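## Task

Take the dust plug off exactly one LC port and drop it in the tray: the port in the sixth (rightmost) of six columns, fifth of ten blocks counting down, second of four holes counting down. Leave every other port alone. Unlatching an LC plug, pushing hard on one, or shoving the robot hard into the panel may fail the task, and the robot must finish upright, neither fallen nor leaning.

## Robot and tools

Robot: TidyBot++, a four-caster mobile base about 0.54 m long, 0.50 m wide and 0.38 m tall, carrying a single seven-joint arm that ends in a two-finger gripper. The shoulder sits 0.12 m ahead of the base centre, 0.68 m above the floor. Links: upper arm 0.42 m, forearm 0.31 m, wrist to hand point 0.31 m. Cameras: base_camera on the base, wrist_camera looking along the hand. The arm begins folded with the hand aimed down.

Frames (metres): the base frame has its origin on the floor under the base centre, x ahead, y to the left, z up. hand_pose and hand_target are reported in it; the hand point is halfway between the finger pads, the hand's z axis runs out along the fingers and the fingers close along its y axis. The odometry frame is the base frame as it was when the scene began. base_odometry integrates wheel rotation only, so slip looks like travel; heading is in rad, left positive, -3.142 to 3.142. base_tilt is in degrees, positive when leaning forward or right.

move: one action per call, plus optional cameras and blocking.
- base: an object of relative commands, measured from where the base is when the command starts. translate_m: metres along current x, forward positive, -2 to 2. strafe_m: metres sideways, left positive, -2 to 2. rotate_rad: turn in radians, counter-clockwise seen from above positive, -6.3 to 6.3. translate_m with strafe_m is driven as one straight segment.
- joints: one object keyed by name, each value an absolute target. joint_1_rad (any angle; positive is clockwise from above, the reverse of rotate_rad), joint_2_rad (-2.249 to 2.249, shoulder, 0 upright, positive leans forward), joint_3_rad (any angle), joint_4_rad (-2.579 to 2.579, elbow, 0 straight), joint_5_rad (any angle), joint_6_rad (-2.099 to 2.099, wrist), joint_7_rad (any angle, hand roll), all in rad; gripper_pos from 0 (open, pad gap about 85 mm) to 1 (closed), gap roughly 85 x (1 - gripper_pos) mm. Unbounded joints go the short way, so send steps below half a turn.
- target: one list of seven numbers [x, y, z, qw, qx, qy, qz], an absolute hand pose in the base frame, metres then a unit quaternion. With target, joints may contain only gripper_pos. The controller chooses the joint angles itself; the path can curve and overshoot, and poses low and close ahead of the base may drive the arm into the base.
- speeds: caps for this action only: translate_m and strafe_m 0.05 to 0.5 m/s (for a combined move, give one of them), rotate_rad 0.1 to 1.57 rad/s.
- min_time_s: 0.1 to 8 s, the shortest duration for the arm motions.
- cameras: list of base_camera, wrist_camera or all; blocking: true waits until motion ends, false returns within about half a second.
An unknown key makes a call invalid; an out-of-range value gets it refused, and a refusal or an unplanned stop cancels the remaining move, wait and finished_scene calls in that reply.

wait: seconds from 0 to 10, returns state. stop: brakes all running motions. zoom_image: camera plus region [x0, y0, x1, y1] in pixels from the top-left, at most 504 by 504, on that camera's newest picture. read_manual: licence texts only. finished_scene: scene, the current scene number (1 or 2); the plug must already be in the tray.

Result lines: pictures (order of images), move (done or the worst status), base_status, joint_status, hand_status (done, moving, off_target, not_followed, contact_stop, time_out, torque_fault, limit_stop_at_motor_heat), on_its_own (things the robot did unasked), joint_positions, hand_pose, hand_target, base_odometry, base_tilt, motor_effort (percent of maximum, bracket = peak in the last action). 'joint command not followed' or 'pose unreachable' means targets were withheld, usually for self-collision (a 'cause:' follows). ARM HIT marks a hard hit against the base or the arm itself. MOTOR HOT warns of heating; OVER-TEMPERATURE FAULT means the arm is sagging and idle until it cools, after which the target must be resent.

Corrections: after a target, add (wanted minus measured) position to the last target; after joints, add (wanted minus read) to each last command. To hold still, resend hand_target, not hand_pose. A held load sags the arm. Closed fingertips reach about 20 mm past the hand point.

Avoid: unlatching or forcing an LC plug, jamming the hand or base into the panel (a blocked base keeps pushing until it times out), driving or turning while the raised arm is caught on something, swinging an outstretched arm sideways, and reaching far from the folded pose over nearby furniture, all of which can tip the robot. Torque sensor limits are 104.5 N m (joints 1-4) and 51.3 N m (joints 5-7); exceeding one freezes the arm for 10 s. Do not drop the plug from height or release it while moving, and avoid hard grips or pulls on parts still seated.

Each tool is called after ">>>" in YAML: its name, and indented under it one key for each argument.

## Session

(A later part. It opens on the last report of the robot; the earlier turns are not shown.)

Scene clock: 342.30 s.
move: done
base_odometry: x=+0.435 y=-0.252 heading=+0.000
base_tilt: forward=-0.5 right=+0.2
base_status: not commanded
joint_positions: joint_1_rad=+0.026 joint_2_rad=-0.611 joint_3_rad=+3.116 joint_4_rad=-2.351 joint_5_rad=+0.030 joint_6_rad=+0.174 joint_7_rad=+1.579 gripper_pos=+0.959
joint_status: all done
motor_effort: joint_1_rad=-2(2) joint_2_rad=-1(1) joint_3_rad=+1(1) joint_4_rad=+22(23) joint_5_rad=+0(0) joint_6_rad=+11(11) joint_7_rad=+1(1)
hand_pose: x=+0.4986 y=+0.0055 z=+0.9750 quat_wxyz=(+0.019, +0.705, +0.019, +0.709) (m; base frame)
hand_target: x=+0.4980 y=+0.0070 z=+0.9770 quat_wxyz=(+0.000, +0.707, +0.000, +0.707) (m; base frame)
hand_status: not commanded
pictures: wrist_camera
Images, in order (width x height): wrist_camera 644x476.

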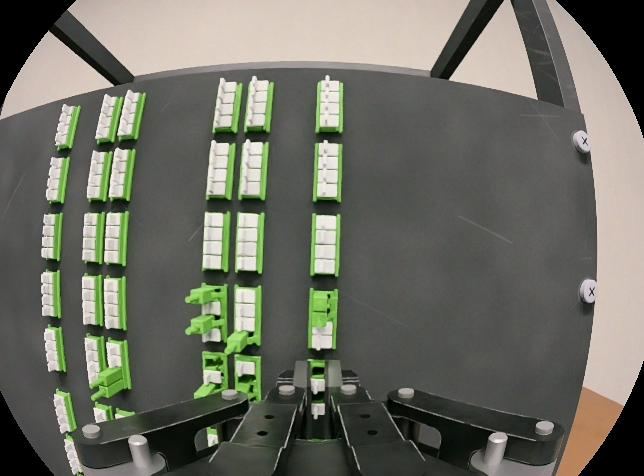

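>>> move:
  joints: {"gripper_pos": 0.88}
  cameras: ["wrist_camera"]

>>> zoom_image:
  camera: "wrist_camera"
  region: [280, 340, 360, 410]

>>> move:
  base: {"translate_m": -0.001}
  speeds: {"translate_m": 0.05}
  cameras: ["wrist_camera"]

>>> zoom_image:
  camera: "wrist_camera"
  region: [280, 340, 360, 410]

Scene clock: 376.00 s.
move: done
base_odometry: x=+0.435 y=-0.252 heading=+0.000
base_tilt: forward=-0.5 right=+0.2
base_status: not commanded
joint_positions: joint_1_rad=+0.026 joint_2_rad=-0.611 joint_3_rad=+3.115 joint_4_rad=-2.351 joint_5_rad=+0.030 joint_6_rad=+0.174 joint_7_rad=+1.579 gripper_pos=+0.880
joint_status: all done
motor_effort: joint_1_rad=-2(4) joint_2_rad=+0(3) joint_3_rad=+1(2) joint_4_rad=+19(22) joint_5_rad=+0(1) joint_6_rad=+8(11) joint_7_rad=+0(1)
hand_pose: x=+0.4986 y=+0.0059 z=+0.9750 quat_wxyz=(+0.019, +0.705, +0.019, +0.709) (m; base frame)
hand_target: x=+0.4980 y=+0.0070 z=+0.9770 quat_wxyz=(+0.000, +0.707, +0.000, +0.707) (m; base frame)
hand_status: not commanded
pictures: wrist_camera
Images, in order (width x height): wrist_camera 644x476.

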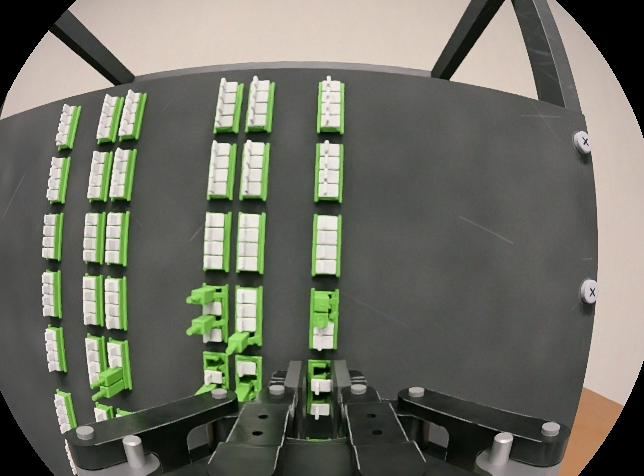

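Scaled by 6.300.

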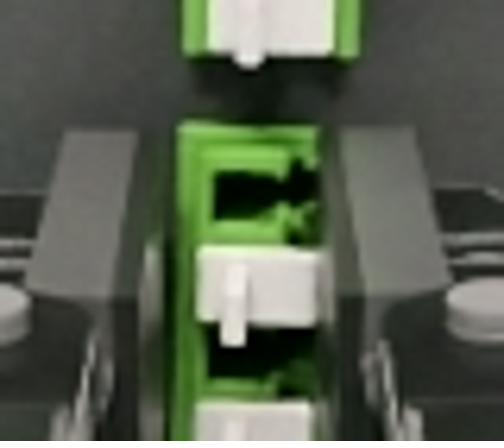

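Scene clock: 376.43 s.
move: done
base_odometry: x=+0.434 y=-0.252 heading=+0.000
base_tilt: forward=-0.5 right=+0.2
base_status: done
joint_positions: joint_1_rad=+0.026 joint_2_rad=-0.611 joint_3_rad=+3.115 joint_4_rad=-2.351 joint_5_rad=+0.030 joint_6_rad=+0.174 joint_7_rad=+1.579 gripper_pos=+0.880
joint_status: not commanded
motor_effort: joint_1_rad=-1(2) joint_2_rad=-1(1) joint_3_rad=+1(1) joint_4_rad=+19(20) joint_5_rad=+0(1) joint_6_rad=+8(9) joint_7_rad=+0(1)
hand_pose: x=+0.4986 y=+0.0059 z=+0.9751 quat_wxyz=(+0.019, +0.705, +0.019, +0.709) (m; base frame)
hand_target: x=+0.4980 y=+0.0070 z=+0.9770 quat_wxyz=(+0.000, +0.707, +0.000, +0.707) (m; base frame)
hand_status: not commanded
pictures: wrist_camera
Images, in order (width x height): wrist_camera 644x476.

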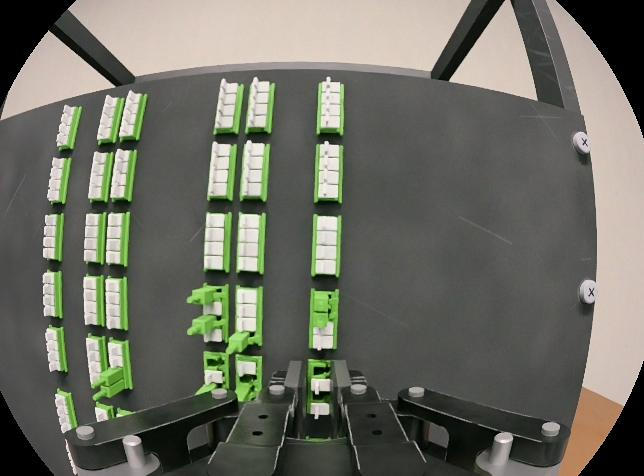

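Scaled by 6.300.

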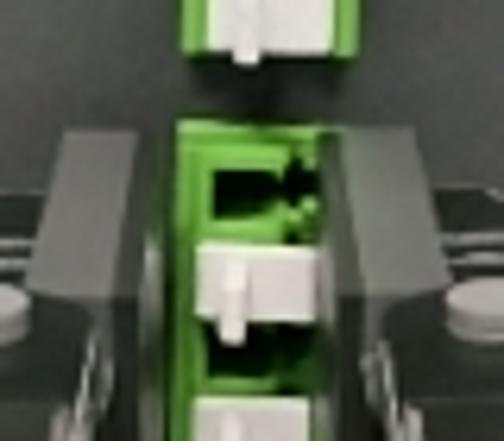

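>>> move:
  base: {"strafe_m": 0.0012}
  speeds: {"strafe_m": 0.05}
  cameras: ["wrist_camera"]

>>> zoom_image:
  camera: "wrist_camera"
  region: [280, 340, 360, 410]

Scene clock: 379.33 s.
move: done
base_odometry: x=+0.434 y=-0.251 heading=+0.000
base_tilt: forward=-0.5 right=+0.2
base_status: done
joint_positions: joint_1_rad=+0.027 joint_2_rad=-0.611 joint_3_rad=+3.115 joint_4_rad=-2.351 joint_5_rad=+0.030 joint_6_rad=+0.174 joint_7_rad=+1.579 gripper_pos=+0.880
joint_status: not commanded
motor_effort: joint_1_rad=-2(5) joint_2_rad=-1(2) joint_3_rad=+0(2) joint_4_rad=+19(20) joint_5_rad=+0(1) joint_6_rad=+8(9) joint_7_rad=+0(1)
hand_pose: x=+0.4986 y=+0.0053 z=+0.9751 quat_wxyz=(+0.019, +0.705, +0.019, +0.709) (m; base frame)
hand_target: x=+0.4980 y=+0.0070 z=+0.9770 quat_wxyz=(+0.000, +0.707, +0.000, +0.707) (m; base frame)
hand_status: not commanded
pictures: wrist_camera
Images, in order (width x height): wrist_camera 644x476.

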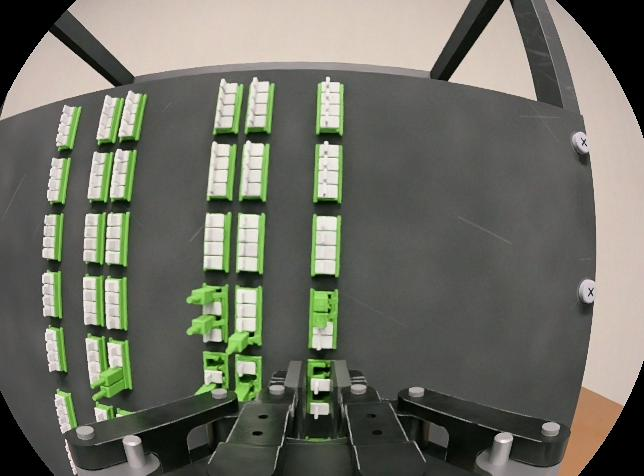

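Scaled by 6.300.

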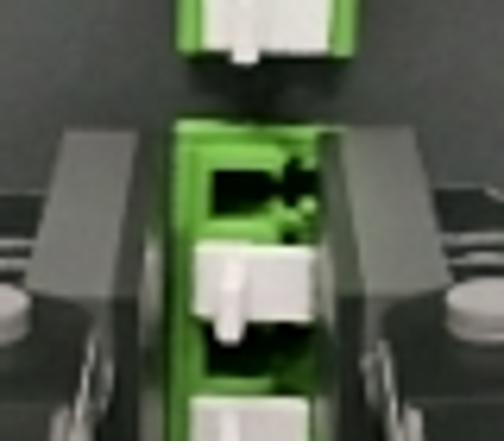

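>>> move:
  base: {"strafe_m": -0.002, "translate_m": 0.0012}
  speeds: {"strafe_m": 0.05}
  cameras: []

>>> move:
  joints: {"gripper_pos": 0.93}
  cameras: ["wrist_camera"]

>>> zoom_image:
  camera: "wrist_camera"
  region: [280, 340, 360, 410]

Scene clock: 385.73 s.
move: done
base_odometry: x=+0.435 y=-0.253 heading=+0.000
base_tilt: forward=-0.5 right=+0.2
base_status: done
joint_positions: joint_1_rad=+0.027 joint_2_rad=-0.612 joint_3_rad=+3.114 joint_4_rad=-2.351 joint_5_rad=+0.030 joint_6_rad=+0.174 joint_7_rad=+1.579 gripper_pos=+0.880
joint_status: not commanded
motor_effort: joint_1_rad=-1(2) joint_2_rad=-1(3) joint_3_rad=+1(3) joint_4_rad=+20(20) joint_5_rad=+0(1) joint_6_rad=+8(9) joint_7_rad=+0(1)
hand_pose: x=+0.4984 y=+0.0059 z=+0.9752 quat_wxyz=(+0.019, +0.705, +0.019, +0.709) (m; base frame)
hand_target: x=+0.4980 y=+0.0070 z=+0.9770 quat_wxyz=(+0.000, +0.707, +0.000, +0.707) (m; base frame)
hand_status: not commanded
pictures: none
No camera images: "cameras" was empty.

Scene clock: 386.20 s.
move: done
base_odometry: x=+0.435 y=-0.253 heading=+0.000
base_tilt: forward=-0.5 right=+0.2
base_status: not commanded
joint_positions: joint_1_rad=+0.027 joint_2_rad=-0.612 joint_3_rad=+3.114 joint_4_rad=-2.351 joint_5_rad=+0.030 joint_6_rad=+0.174 joint_7_rad=+1.579 gripper_pos=+0.925
joint_status: all done
motor_effort: joint_1_rad=-1(2) joint_2_rad=+0(0) joint_3_rad=+1(2) joint_4_rad=+20(20) joint_5_rad=+0(1) joint_6_rad=+9(9) joint_7_rad=+1(1)
hand_pose: x=+0.4984 y=+0.0061 z=+0.9753 quat_wxyz=(+0.019, +0.705, +0.020, +0.709) (m; base frame)
hand_target: x=+0.4980 y=+0.0070 z=+0.9770 quat_wxyz=(+0.000, +0.707, +0.000, +0.707) (m; base frame)
hand_status: not commanded
pictures: wrist_camera
Images, in order (width x height): wrist_camera 644x476.

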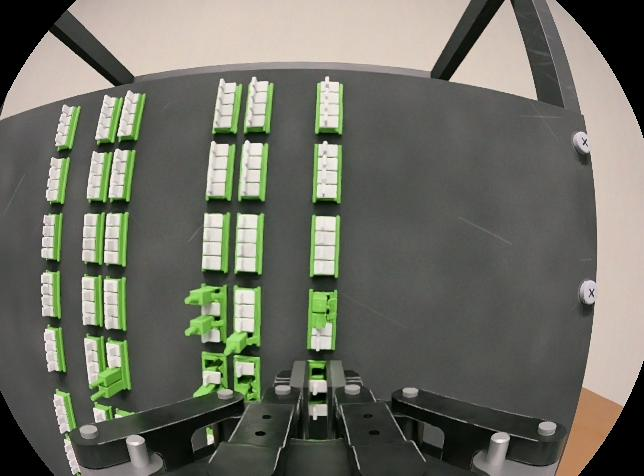

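Scaled by 6.300.

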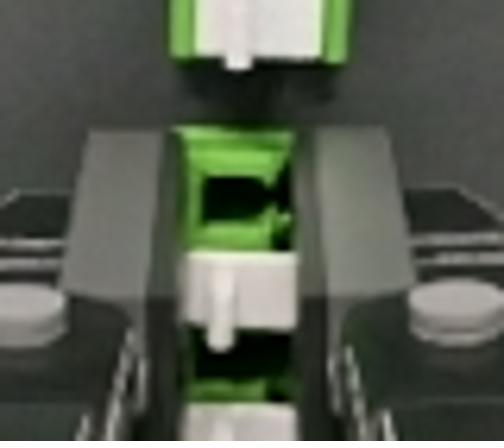

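>>> move:
  base: {"translate_m": -0.005}
  speeds: {"translate_m": 0.05}
  cameras: ["wrist_camera"]

>>> zoom_image:
  camera: "wrist_camera"
  region: [280, 340, 360, 410]

Scene clock: 388.43 s.
move: done
base_odometry: x=+0.430 y=-0.253 heading=+0.000
base_tilt: forward=-0.5 right=+0.2
base_status: done
joint_positions: joint_1_rad=+0.027 joint_2_rad=-0.611 joint_3_rad=+3.113 joint_4_rad=-2.350 joint_5_rad=+0.030 joint_6_rad=+0.174 joint_7_rad=+1.579 gripper_pos=+0.926
joint_status: not commanded
motor_effort: joint_1_rad=-1(2) joint_2_rad=-2(3) joint_3_rad=+1(4) joint_4_rad=+19(20) joint_5_rad=-1(1) joint_6_rad=+9(9) joint_7_rad=+0(1)
hand_pose: x=+0.4987 y=+0.0064 z=+0.9752 quat_wxyz=(+0.019, +0.705, +0.020, +0.709) (m; base frame)
hand_target: x=+0.4980 y=+0.0070 z=+0.9770 quat_wxyz=(+0.000, +0.707, +0.000, +0.707) (m; base frame)
hand_status: not commanded
pictures: wrist_camera
Images, in order (width x height): wrist_camera 644x476.

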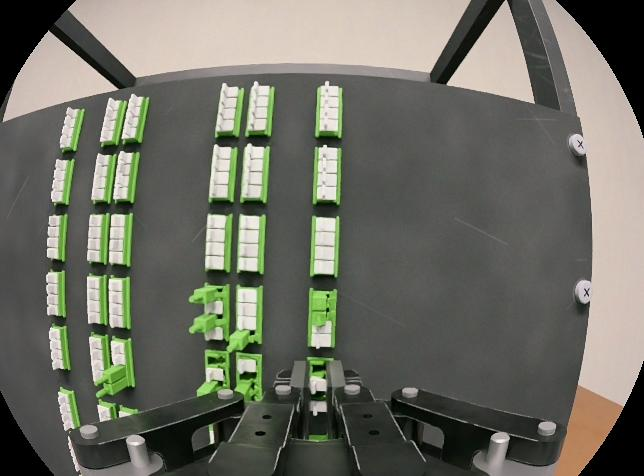

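Scaled by 6.300.

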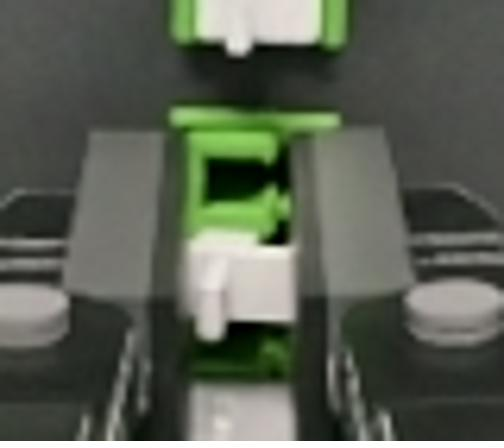

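>>> move:
  joints: {"gripper_pos": 0.95}
  cameras: []

>>> move:
  base: {"translate_m": -0.03}
  speeds: {"translate_m": 0.05}
  cameras: ["wrist_camera"]

>>> zoom_image:
  camera: "wrist_camera"
  region: [270, 330, 370, 420]

Scene clock: 392.13 s.
move: done
base_odometry: x=+0.430 y=-0.253 heading=+0.000
base_tilt: forward=-0.5 right=+0.2
base_status: not commanded
joint_positions: joint_1_rad=+0.027 joint_2_rad=-0.611 joint_3_rad=+3.113 joint_4_rad=-2.350 joint_5_rad=+0.030 joint_6_rad=+0.174 joint_7_rad=+1.579 gripper_pos=+0.943
joint_status: all done
motor_effort: joint_1_rad=-1(1) joint_2_rad=+0(1) joint_3_rad=+2(2) joint_4_rad=+20(20) joint_5_rad=+0(1) joint_6_rad=+9(9) joint_7_rad=+0(1)
hand_pose: x=+0.4987 y=+0.0064 z=+0.9752 quat_wxyz=(+0.019, +0.705, +0.020, +0.709) (m; base frame)
hand_target: x=+0.4980 y=+0.0070 z=+0.9770 quat_wxyz=(+0.000, +0.707, +0.000, +0.707) (m; base frame)
hand_status: not commanded
pictures: none
No camera images: "cameras" was empty.

Scene clock: 393.17 s.
move: done
base_odometry: x=+0.400 y=-0.254 heading=+0.000
base_tilt: forward=-0.5 right=+0.2
base_status: done
joint_positions: joint_1_rad=+0.027 joint_2_rad=-0.613 joint_3_rad=+3.113 joint_4_rad=-2.350 joint_5_rad=+0.030 joint_6_rad=+0.174 joint_7_rad=+1.579 gripper_pos=+0.943
joint_status: not commanded
motor_effort: joint_1_rad=-1(1) joint_2_rad=+0(3) joint_3_rad=+2(2) joint_4_rad=+20(20) joint_5_rad=-1(1) joint_6_rad=+8(9) joint_7_rad=+0(1)
hand_pose: x=+0.4980 y=+0.0064 z=+0.9761 quat_wxyz=(+0.019, +0.704, +0.020, +0.710) (m; base frame)
hand_target: x=+0.4980 y=+0.0070 z=+0.9770 quat_wxyz=(+0.000, +0.707, +0.000, +0.707) (m; base frame)
hand_status: not commanded
pictures: wrist_camera
Images, in order (width x height): wrist_camera 644x476.

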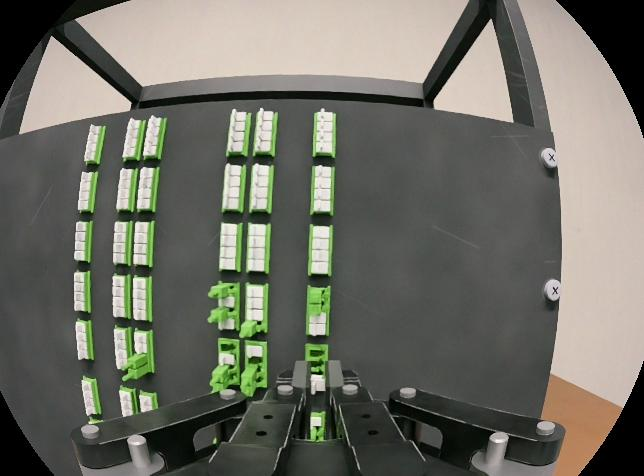

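Scaled by 5.040.

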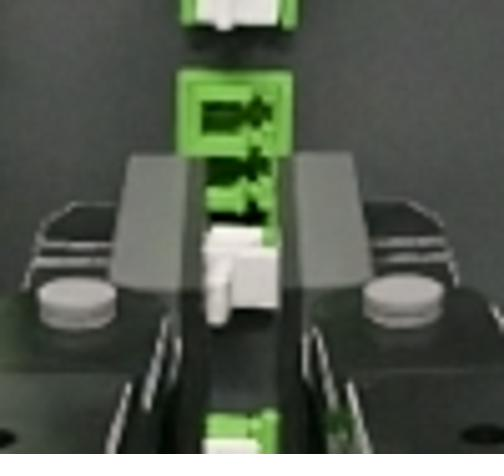

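>>> move:
  base: {"translate_m": -0.2, "strafe_m": -0.25}
  speeds: {"translate_m": 0.2}
  cameras: ["all"]

>>> zoom_image:
  camera: "wrist_camera"
  region: [120, 180, 280, 340]

Scene clock: 398.80 s.
move: done
base_odometry: x=+0.200 y=-0.504 heading=+0.000
base_tilt: forward=-0.5 right=+0.2
base_status: done
joint_positions: joint_1_rad=+0.027 joint_2_rad=-0.614 joint_3_rad=+3.113 joint_4_rad=-2.350 joint_5_rad=+0.030 joint_6_rad=+0.174 joint_7_rad=+1.579 gripper_pos=+0.943
joint_status: not commanded
motor_effort: joint_1_rad=-1(1) joint_2_rad=+0(3) joint_3_rad=+1(3) joint_4_rad=+19(20) joint_5_rad=-1(1) joint_6_rad=+8(9) joint_7_rad=+0(1)
hand_pose: x=+0.4976 y=+0.0067 z=+0.9765 quat_wxyz=(+0.019, +0.704, +0.020, +0.710) (m; base frame)
hand_target: x=+0.4980 y=+0.0070 z=+0.9770 quat_wxyz=(+0.000, +0.707, +0.000, +0.707) (m; base frame)
hand_status: not commanded
pictures: base_camera, wrist_camera
Images, in order (width x height): base_camera 644x364, wrist_camera 644x476.

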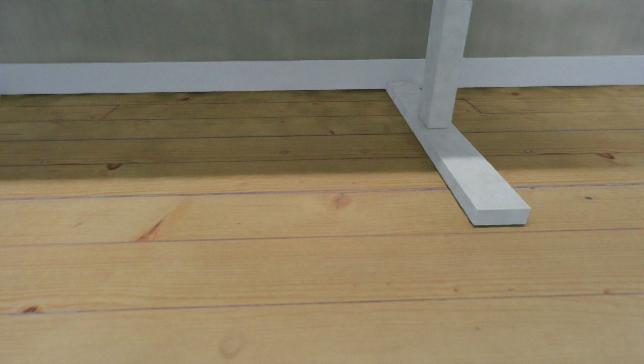

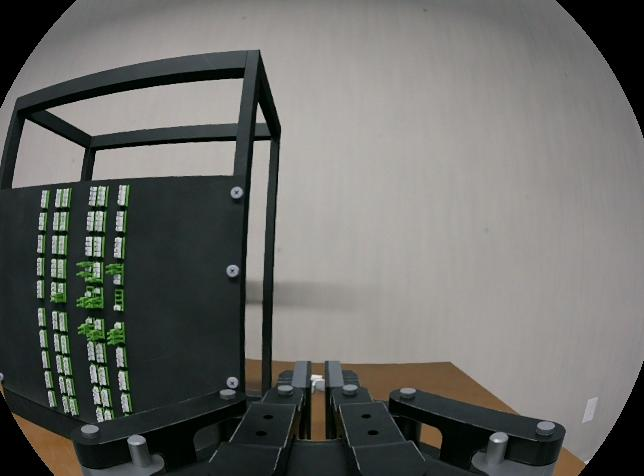

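Scaled by 3.150.

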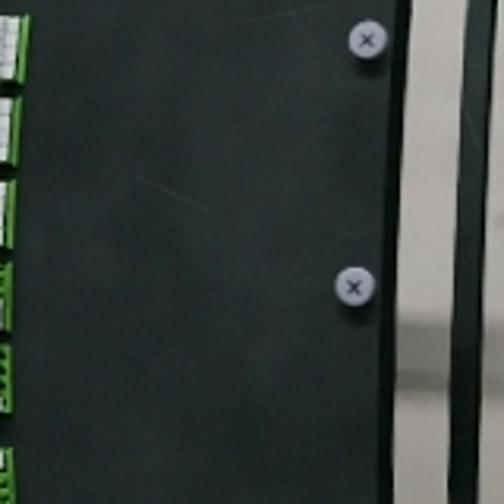

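>>> zoom_image:
  camera: "wrist_camera"
  region: [70, 250, 150, 350]

>>> move:
  joints: {"joint_6_rad": -0.4}
  min_time_s: 2
  cameras: ["wrist_camera"]

Scaled by 5.040.

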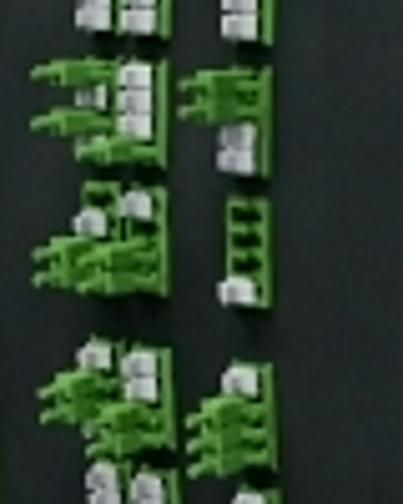

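Scene clock: 402.87 s.
move: done
base_odometry: x=+0.200 y=-0.504 heading=+0.000
base_tilt: forward=-0.5 right=+0.2
base_status: not commanded
joint_positions: joint_1_rad=+0.027 joint_2_rad=-0.614 joint_3_rad=+3.113 joint_4_rad=-2.350 joint_5_rad=+0.030 joint_6_rad=-0.331 joint_7_rad=+1.579 gripper_pos=+0.943
joint_status: all done
motor_effort: joint_1_rad=-1(1) joint_2_rad=-1(1) joint_3_rad=+2(2) joint_4_rad=+19(20) joint_5_rad=+0(1) joint_6_rad=+7(9) joint_7_rad=+0(1)
hand_pose: x=+0.4601 y=-0.0005 z=+0.8255 quat_wxyz=(+0.022, +0.859, +0.016, +0.511) (m; base frame)
hand_target: x=+0.4514 y=+0.0058 z=+0.8132 quat_wxyz=(+0.001, +0.874, -0.001, +0.487) (m; base frame)
hand_status: not commanded
pictures: wrist_camera
Images, in order (width x height): wrist_camera 644x476.

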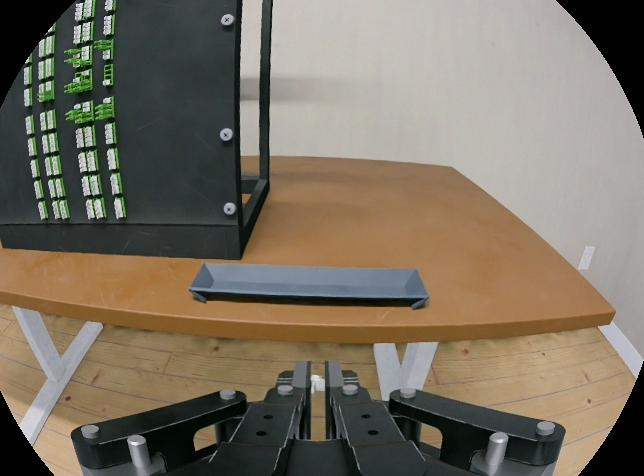

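>>> move:
  target: [0.42, 0.0, 0.90, 0, 1, 0, 0]
  min_time_s: 3
  cameras: ["wrist_camera"]

Scene clock: 417.70 s.
move: done
base_odometry: x=+0.200 y=-0.504 heading=+0.000
base_tilt: forward=-0.5 right=+0.2
base_status: not commanded
joint_positions: joint_1_rad=-0.004 joint_2_rad=-0.002 joint_3_rad=+3.153 joint_4_rad=-1.235 joint_5_rad=+0.030 joint_6_rad=-1.860 joint_7_rad=+1.579 gripper_pos=+0.943
joint_status: not commanded
motor_effort: joint_1_rad=-1(1) joint_2_rad=-14(15) joint_3_rad=+1(2) joint_4_rad=+14(20) joint_5_rad=+0(1) joint_6_rad=+0(8) joint_7_rad=+0(1)
hand_pose: x=+0.4301 y=-0.0102 z=+0.8960 quat_wxyz=(+0.015, +1.000, -0.004, +0.025) (m; base frame)
hand_target: x=+0.4200 y=+0.0000 z=+0.9000 quat_wxyz=(+0.000, +1.000, +0.000, +0.000) (m; base frame)
hand_status: done (0.015 m and 3.3 deg from the pose sent, 0.085 m and 61.6 deg at the start)
pictures: wrist_camera
Images, in order (width x height): wrist_camera 644x476.

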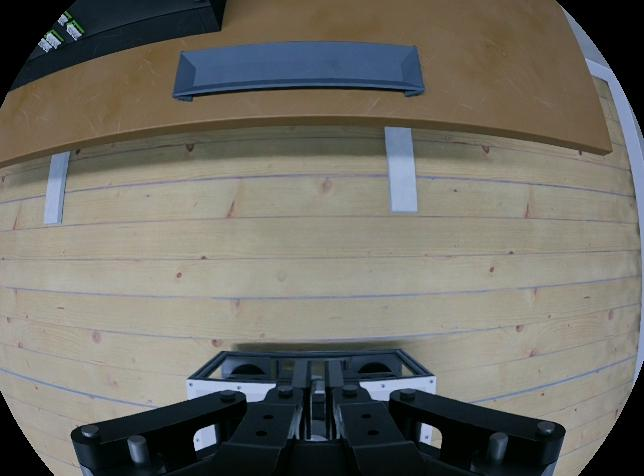

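>>> zoom_image:
  camera: "wrist_camera"
  region: [270, 330, 370, 430]

>>> move:
  base: {"translate_m": 0.25}
  speeds: {"translate_m": 0.15}
  cameras: ["all"]

Scaled by 5.040.

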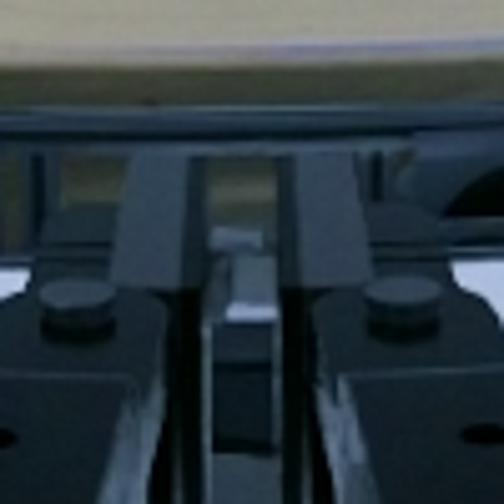

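Scene clock: 425.53 s.
move: done
base_odometry: x=+0.450 y=-0.504 heading=+0.000
base_tilt: forward=-0.5 right=+0.2
base_status: done
joint_positions: joint_1_rad=-0.006 joint_2_rad=+0.009 joint_3_rad=+3.155 joint_4_rad=-1.234 joint_5_rad=+0.030 joint_6_rad=-1.866 joint_7_rad=+1.579 gripper_pos=+0.943
joint_status: not commanded
motor_effort: joint_1_rad=-1(1) joint_2_rad=-14(17) joint_3_rad=+1(1) joint_4_rad=+14(15) joint_5_rad=+0(1) joint_6_rad=+0(1) joint_7_rad=+0(1)
hand_pose: x=+0.4308 y=-0.0101 z=+0.8927 quat_wxyz=(+0.015, +1.000, -0.004, +0.016) (m; base frame)
hand_target: x=+0.4200 y=+0.0000 z=+0.9000 quat_wxyz=(+0.000, +1.000, +0.000, +0.000) (m; base frame)
hand_status: not commanded
pictures: base_camera, wrist_camera
Images, in order (width x height): base_camera 644x364, wrist_camera 644x476.

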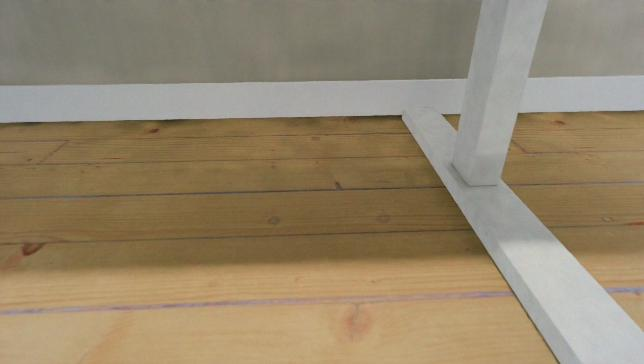

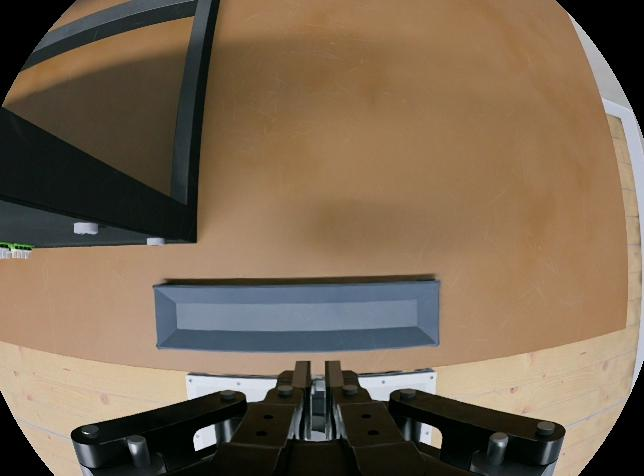

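>>> move:
  base: {"translate_m": 0.018}
  speeds: {"translate_m": 0.1}
  cameras: []

>>> move:
  target: [0.42, 0.0, 0.84, 0, 1, 0, 0]
  min_time_s: 2
  cameras: ["wrist_camera"]

Scene clock: 433.80 s.
move: done
base_odometry: x=+0.469 y=-0.504 heading=-0.001
base_tilt: forward=-0.5 right=+0.2
base_status: done
joint_positions: joint_1_rad=-0.006 joint_2_rad=+0.017 joint_3_rad=+3.155 joint_4_rad=-1.233 joint_5_rad=+0.030 joint_6_rad=-1.867 joint_7_rad=+1.579 gripper_pos=+0.943
joint_status: not commanded
motor_effort: joint_1_rad=-1(2) joint_2_rad=-14(18) joint_3_rad=+1(1) joint_4_rad=+15(15) joint_5_rad=+0(1) joint_6_rad=+0(1) joint_7_rad=+0(1)
hand_pose: x=+0.4320 y=-0.0101 z=+0.8906 quat_wxyz=(+0.015, +1.000, -0.004, +0.012) (m; base frame)
hand_target: x=+0.4200 y=+0.0000 z=+0.9000 quat_wxyz=(+0.000, +1.000, +0.000, +0.000) (m; base frame)
hand_status: not commanded
pictures: none
No camera images: "cameras" was empty.

Scene clock: 436.10 s.
move: done
base_odometry: x=+0.469 y=-0.504 heading=-0.001
base_tilt: forward=-0.5 right=+0.2
base_status: not commanded
joint_positions: joint_1_rad=-0.006 joint_2_rad=-0.006 joint_3_rad=+3.155 joint_4_rad=-1.408 joint_5_rad=+0.030 joint_6_rad=-1.790 joint_7_rad=+1.579 gripper_pos=+0.943
joint_status: not commanded
motor_effort: joint_1_rad=-1(1) joint_2_rad=-14(15) joint_3_rad=+1(1) joint_4_rad=+15(15) joint_5_rad=+0(1) joint_6_rad=-1(1) joint_7_rad=+0(1)
hand_pose: x=+0.4108 y=-0.0102 z=+0.8445 quat_wxyz=(+0.015, +1.000, -0.003, -0.026) (m; base frame)
hand_target: x=+0.4200 y=+0.0000 z=+0.8400 quat_wxyz=(+0.000, +1.000, +0.000, +0.000) (m; base frame)
hand_status: done (0.014 m and 3.4 deg from the pose sent, 0.053 m and 2.2 deg at the start)
pictures: wrist_camera
Images, in order (width x height): wrist_camera 644x476.

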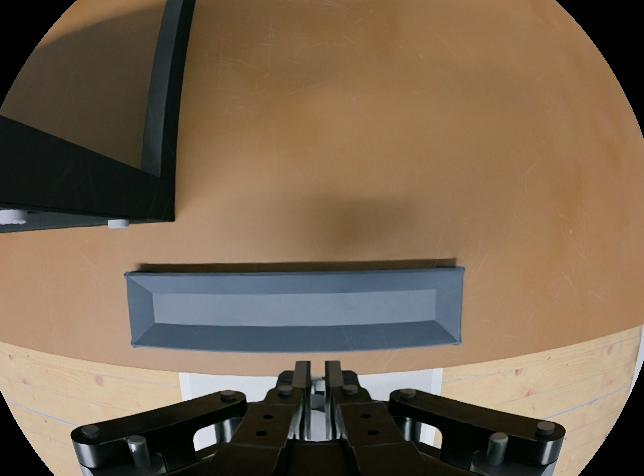

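>>> move:
  target: [0.445, 0.0, 0.81, 0, 1, 0, 0]
  min_time_s: 2
  cameras: ["wrist_camera"]

Scene clock: 442.10 s.
move: done
base_odometry: x=+0.469 y=-0.504 heading=-0.001
base_tilt: forward=-0.5 right=+0.2
base_status: not commanded
joint_positions: joint_1_rad=-0.006 joint_2_rad=+0.011 joint_3_rad=+3.155 joint_4_rad=-1.450 joint_5_rad=+0.030 joint_6_rad=-1.695 joint_7_rad=+1.579 gripper_pos=+0.943
joint_status: not commanded
motor_effort: joint_1_rad=-1(1) joint_2_rad=-15(15) joint_3_rad=+1(1) joint_4_rad=+15(15) joint_5_rad=+0(1) joint_6_rad=+0(1) joint_7_rad=+0(1)
hand_pose: x=+0.4317 y=-0.0104 z=+0.8257 quat_wxyz=(+0.015, +1.000, -0.001, -0.008) (m; base frame)
hand_target: x=+0.4450 y=+0.0000 z=+0.8100 quat_wxyz=(+0.000, +1.000, +0.000, +0.000) (m; base frame)
hand_status: done (0.023 m and 1.9 deg from the pose sent, 0.050 m and 3.4 deg at the start)
pictures: wrist_camera
Images, in order (width x height): wrist_camera 644x476.

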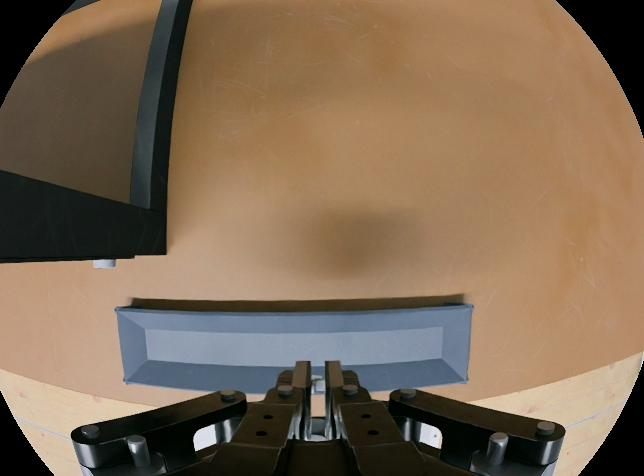

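>>> move:
  target: [0.447, 0.0, 0.783, 0, 1, 0, 0]
  min_time_s: 2
  cameras: ["wrist_camera"]

>>> zoom_image:
  camera: "wrist_camera"
  region: [250, 310, 390, 420]

Scene clock: 447.20 s.
move: done
base_odometry: x=+0.469 y=-0.504 heading=-0.001
base_tilt: forward=-0.5 right=+0.2
base_status: not commanded
joint_positions: joint_1_rad=-0.006 joint_2_rad=+0.014 joint_3_rad=+3.155 joint_4_rad=-1.532 joint_5_rad=+0.030 joint_6_rad=-1.609 joint_7_rad=+1.579 gripper_pos=+0.943
joint_status: not commanded
motor_effort: joint_1_rad=-1(1) joint_2_rad=-15(16) joint_3_rad=+1(2) joint_4_rad=+15(15) joint_5_rad=+0(1) joint_6_rad=+0(1) joint_7_rad=+0(1)
hand_pose: x=+0.4348 y=-0.0105 z=+0.7992 quat_wxyz=(+0.015, +1.000, +0.000, -0.007) (m; base frame)
hand_target: x=+0.4470 y=+0.0000 z=+0.7830 quat_wxyz=(+0.000, +1.000, +0.000, +0.000) (m; base frame)
hand_status: done (0.023 m and 1.9 deg from the pose sent, 0.047 m and 1.9 deg at the start)
pictures: wrist_camera
Images, in order (width x height): wrist_camera 644x476.

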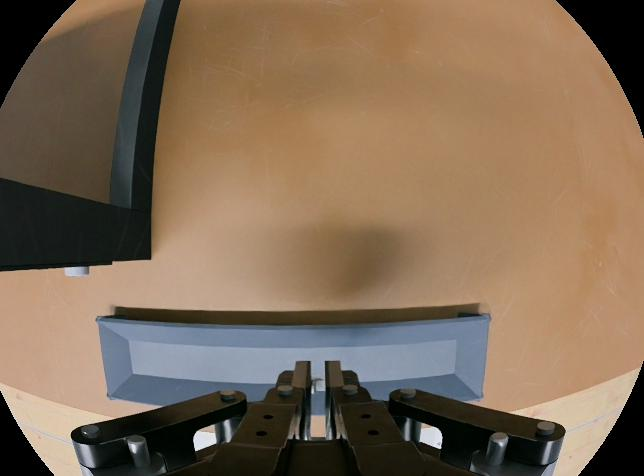

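Scaled by 3.600.

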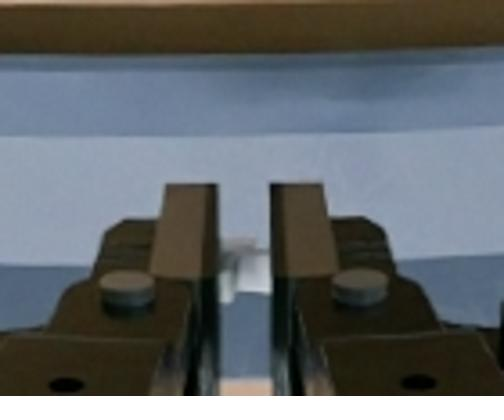

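>>> move:
  target: [0.447, 0.0, 0.773, 0, 1, 0, 0]
  min_time_s: 1.5
  cameras: ["wrist_camera"]

>>> zoom_image:
  camera: "wrist_camera"
  region: [250, 310, 390, 420]

Scene clock: 452.50 s.
move: done
base_odometry: x=+0.469 y=-0.504 heading=-0.001
base_tilt: forward=-0.5 right=+0.2
base_status: not commanded
joint_positions: joint_1_rad=-0.006 joint_2_rad=+0.014 joint_3_rad=+3.155 joint_4_rad=-1.563 joint_5_rad=+0.030 joint_6_rad=-1.577 joint_7_rad=+1.579 gripper_pos=+0.943
joint_status: not commanded
motor_effort: joint_1_rad=-1(1) joint_2_rad=-15(16) joint_3_rad=+1(1) joint_4_rad=+15(15) joint_5_rad=+0(1) joint_6_rad=-1(1) joint_7_rad=+0(1)
hand_pose: x=+0.4355 y=-0.0105 z=+0.7895 quat_wxyz=(+0.015, +1.000, +0.000, -0.006) (m; base frame)
hand_target: x=+0.4470 y=+0.0000 z=+0.7730 quat_wxyz=(+0.000, +1.000, +0.000, +0.000) (m; base frame)
hand_status: done (0.023 m and 1.9 deg from the pose sent, 0.031 m and 1.9 deg at the start)
pictures: wrist_camera
Images, in order (width x height): wrist_camera 644x476.

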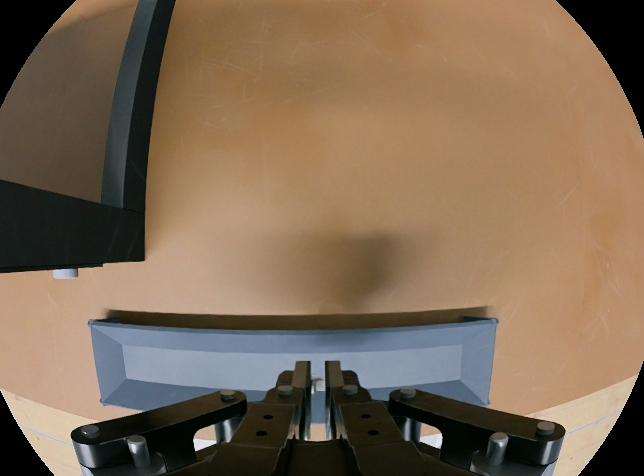

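Scaled by 3.600.

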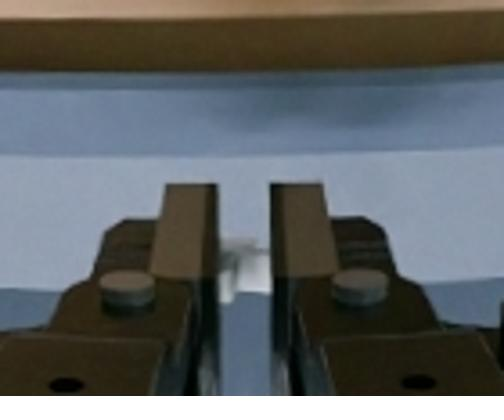

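>>> move:
  joints: {"gripper_pos": 0.7}
  cameras: ["wrist_camera"]

>>> zoom_image:
  camera: "wrist_camera"
  region: [250, 310, 390, 420]

Scene clock: 455.37 s.
move: done
base_odometry: x=+0.469 y=-0.504 heading=-0.001
base_tilt: forward=-0.5 right=+0.2
base_status: not commanded
joint_positions: joint_1_rad=-0.006 joint_2_rad=+0.014 joint_3_rad=+3.155 joint_4_rad=-1.563 joint_5_rad=+0.030 joint_6_rad=-1.577 joint_7_rad=+1.579 gripper_pos=+0.700
joint_status: all done
motor_effort: joint_1_rad=-1(1) joint_2_rad=-15(16) joint_3_rad=+1(1) joint_4_rad=+15(15) joint_5_rad=+0(1) joint_6_rad=+0(1) joint_7_rad=+0(1)
hand_pose: x=+0.4356 y=-0.0105 z=+0.7895 quat_wxyz=(+0.015, +1.000, +0.000, -0.006) (m; base frame)
hand_target: x=+0.4470 y=+0.0000 z=+0.7730 quat_wxyz=(+0.000, +1.000, +0.000, +0.000) (m; base frame)
hand_status: not commanded
pictures: wrist_camera
Images, in order (width x height): wrist_camera 644x476.

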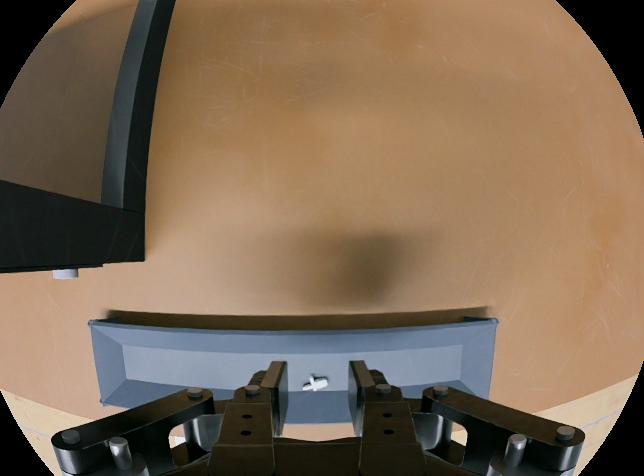

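Scaled by 3.600.

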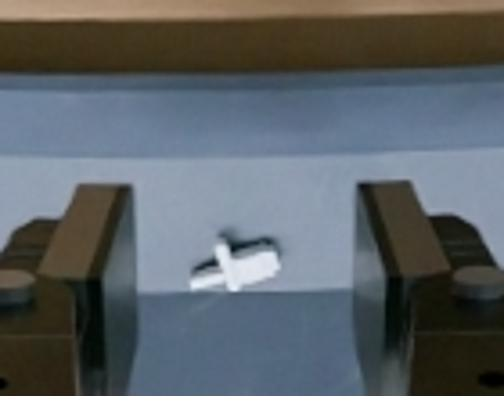

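>>> move:
  target: [0.42, 0.0, 0.90, 0, 1, 0, 0]
  min_time_s: 1.5
  cameras: ["wrist_camera"]

>>> finished_scene:
  scene: 1

Scene clock: 460.67 s.
move: done
base_odometry: x=+0.469 y=-0.504 heading=-0.001
base_tilt: forward=-0.5 right=+0.2
base_status: not commanded
joint_positions: joint_1_rad=-0.006 joint_2_rad=+0.014 joint_3_rad=+3.155 joint_4_rad=-1.232 joint_5_rad=+0.030 joint_6_rad=-1.858 joint_7_rad=+1.579 gripper_pos=+0.700
joint_status: not commanded
motor_effort: joint_1_rad=-1(1) joint_2_rad=-14(16) joint_3_rad=+1(1) joint_4_rad=+14(16) joint_5_rad=+0(1) joint_6_rad=+0(1) joint_7_rad=+0(1)
hand_pose: x=+0.4344 y=-0.0101 z=+0.8917 quat_wxyz=(+0.015, +1.000, -0.004, +0.018) (m; base frame)
hand_target: x=+0.4200 y=+0.0000 z=+0.9000 quat_wxyz=(+0.000, +1.000, +0.000, +0.000) (m; base frame)
hand_status: done (0.019 m and 2.7 deg from the pose sent, 0.112 m and 1.9 deg at the start)
pictures: wrist_camera
Images, in order (width x height): wrist_camera 644x476.

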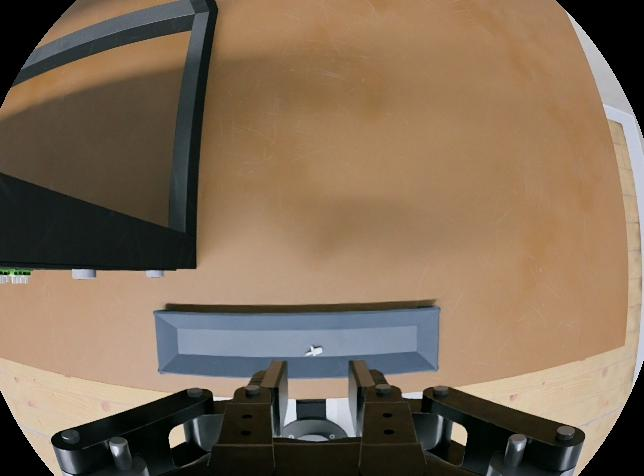

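The scene is finished: the task was done.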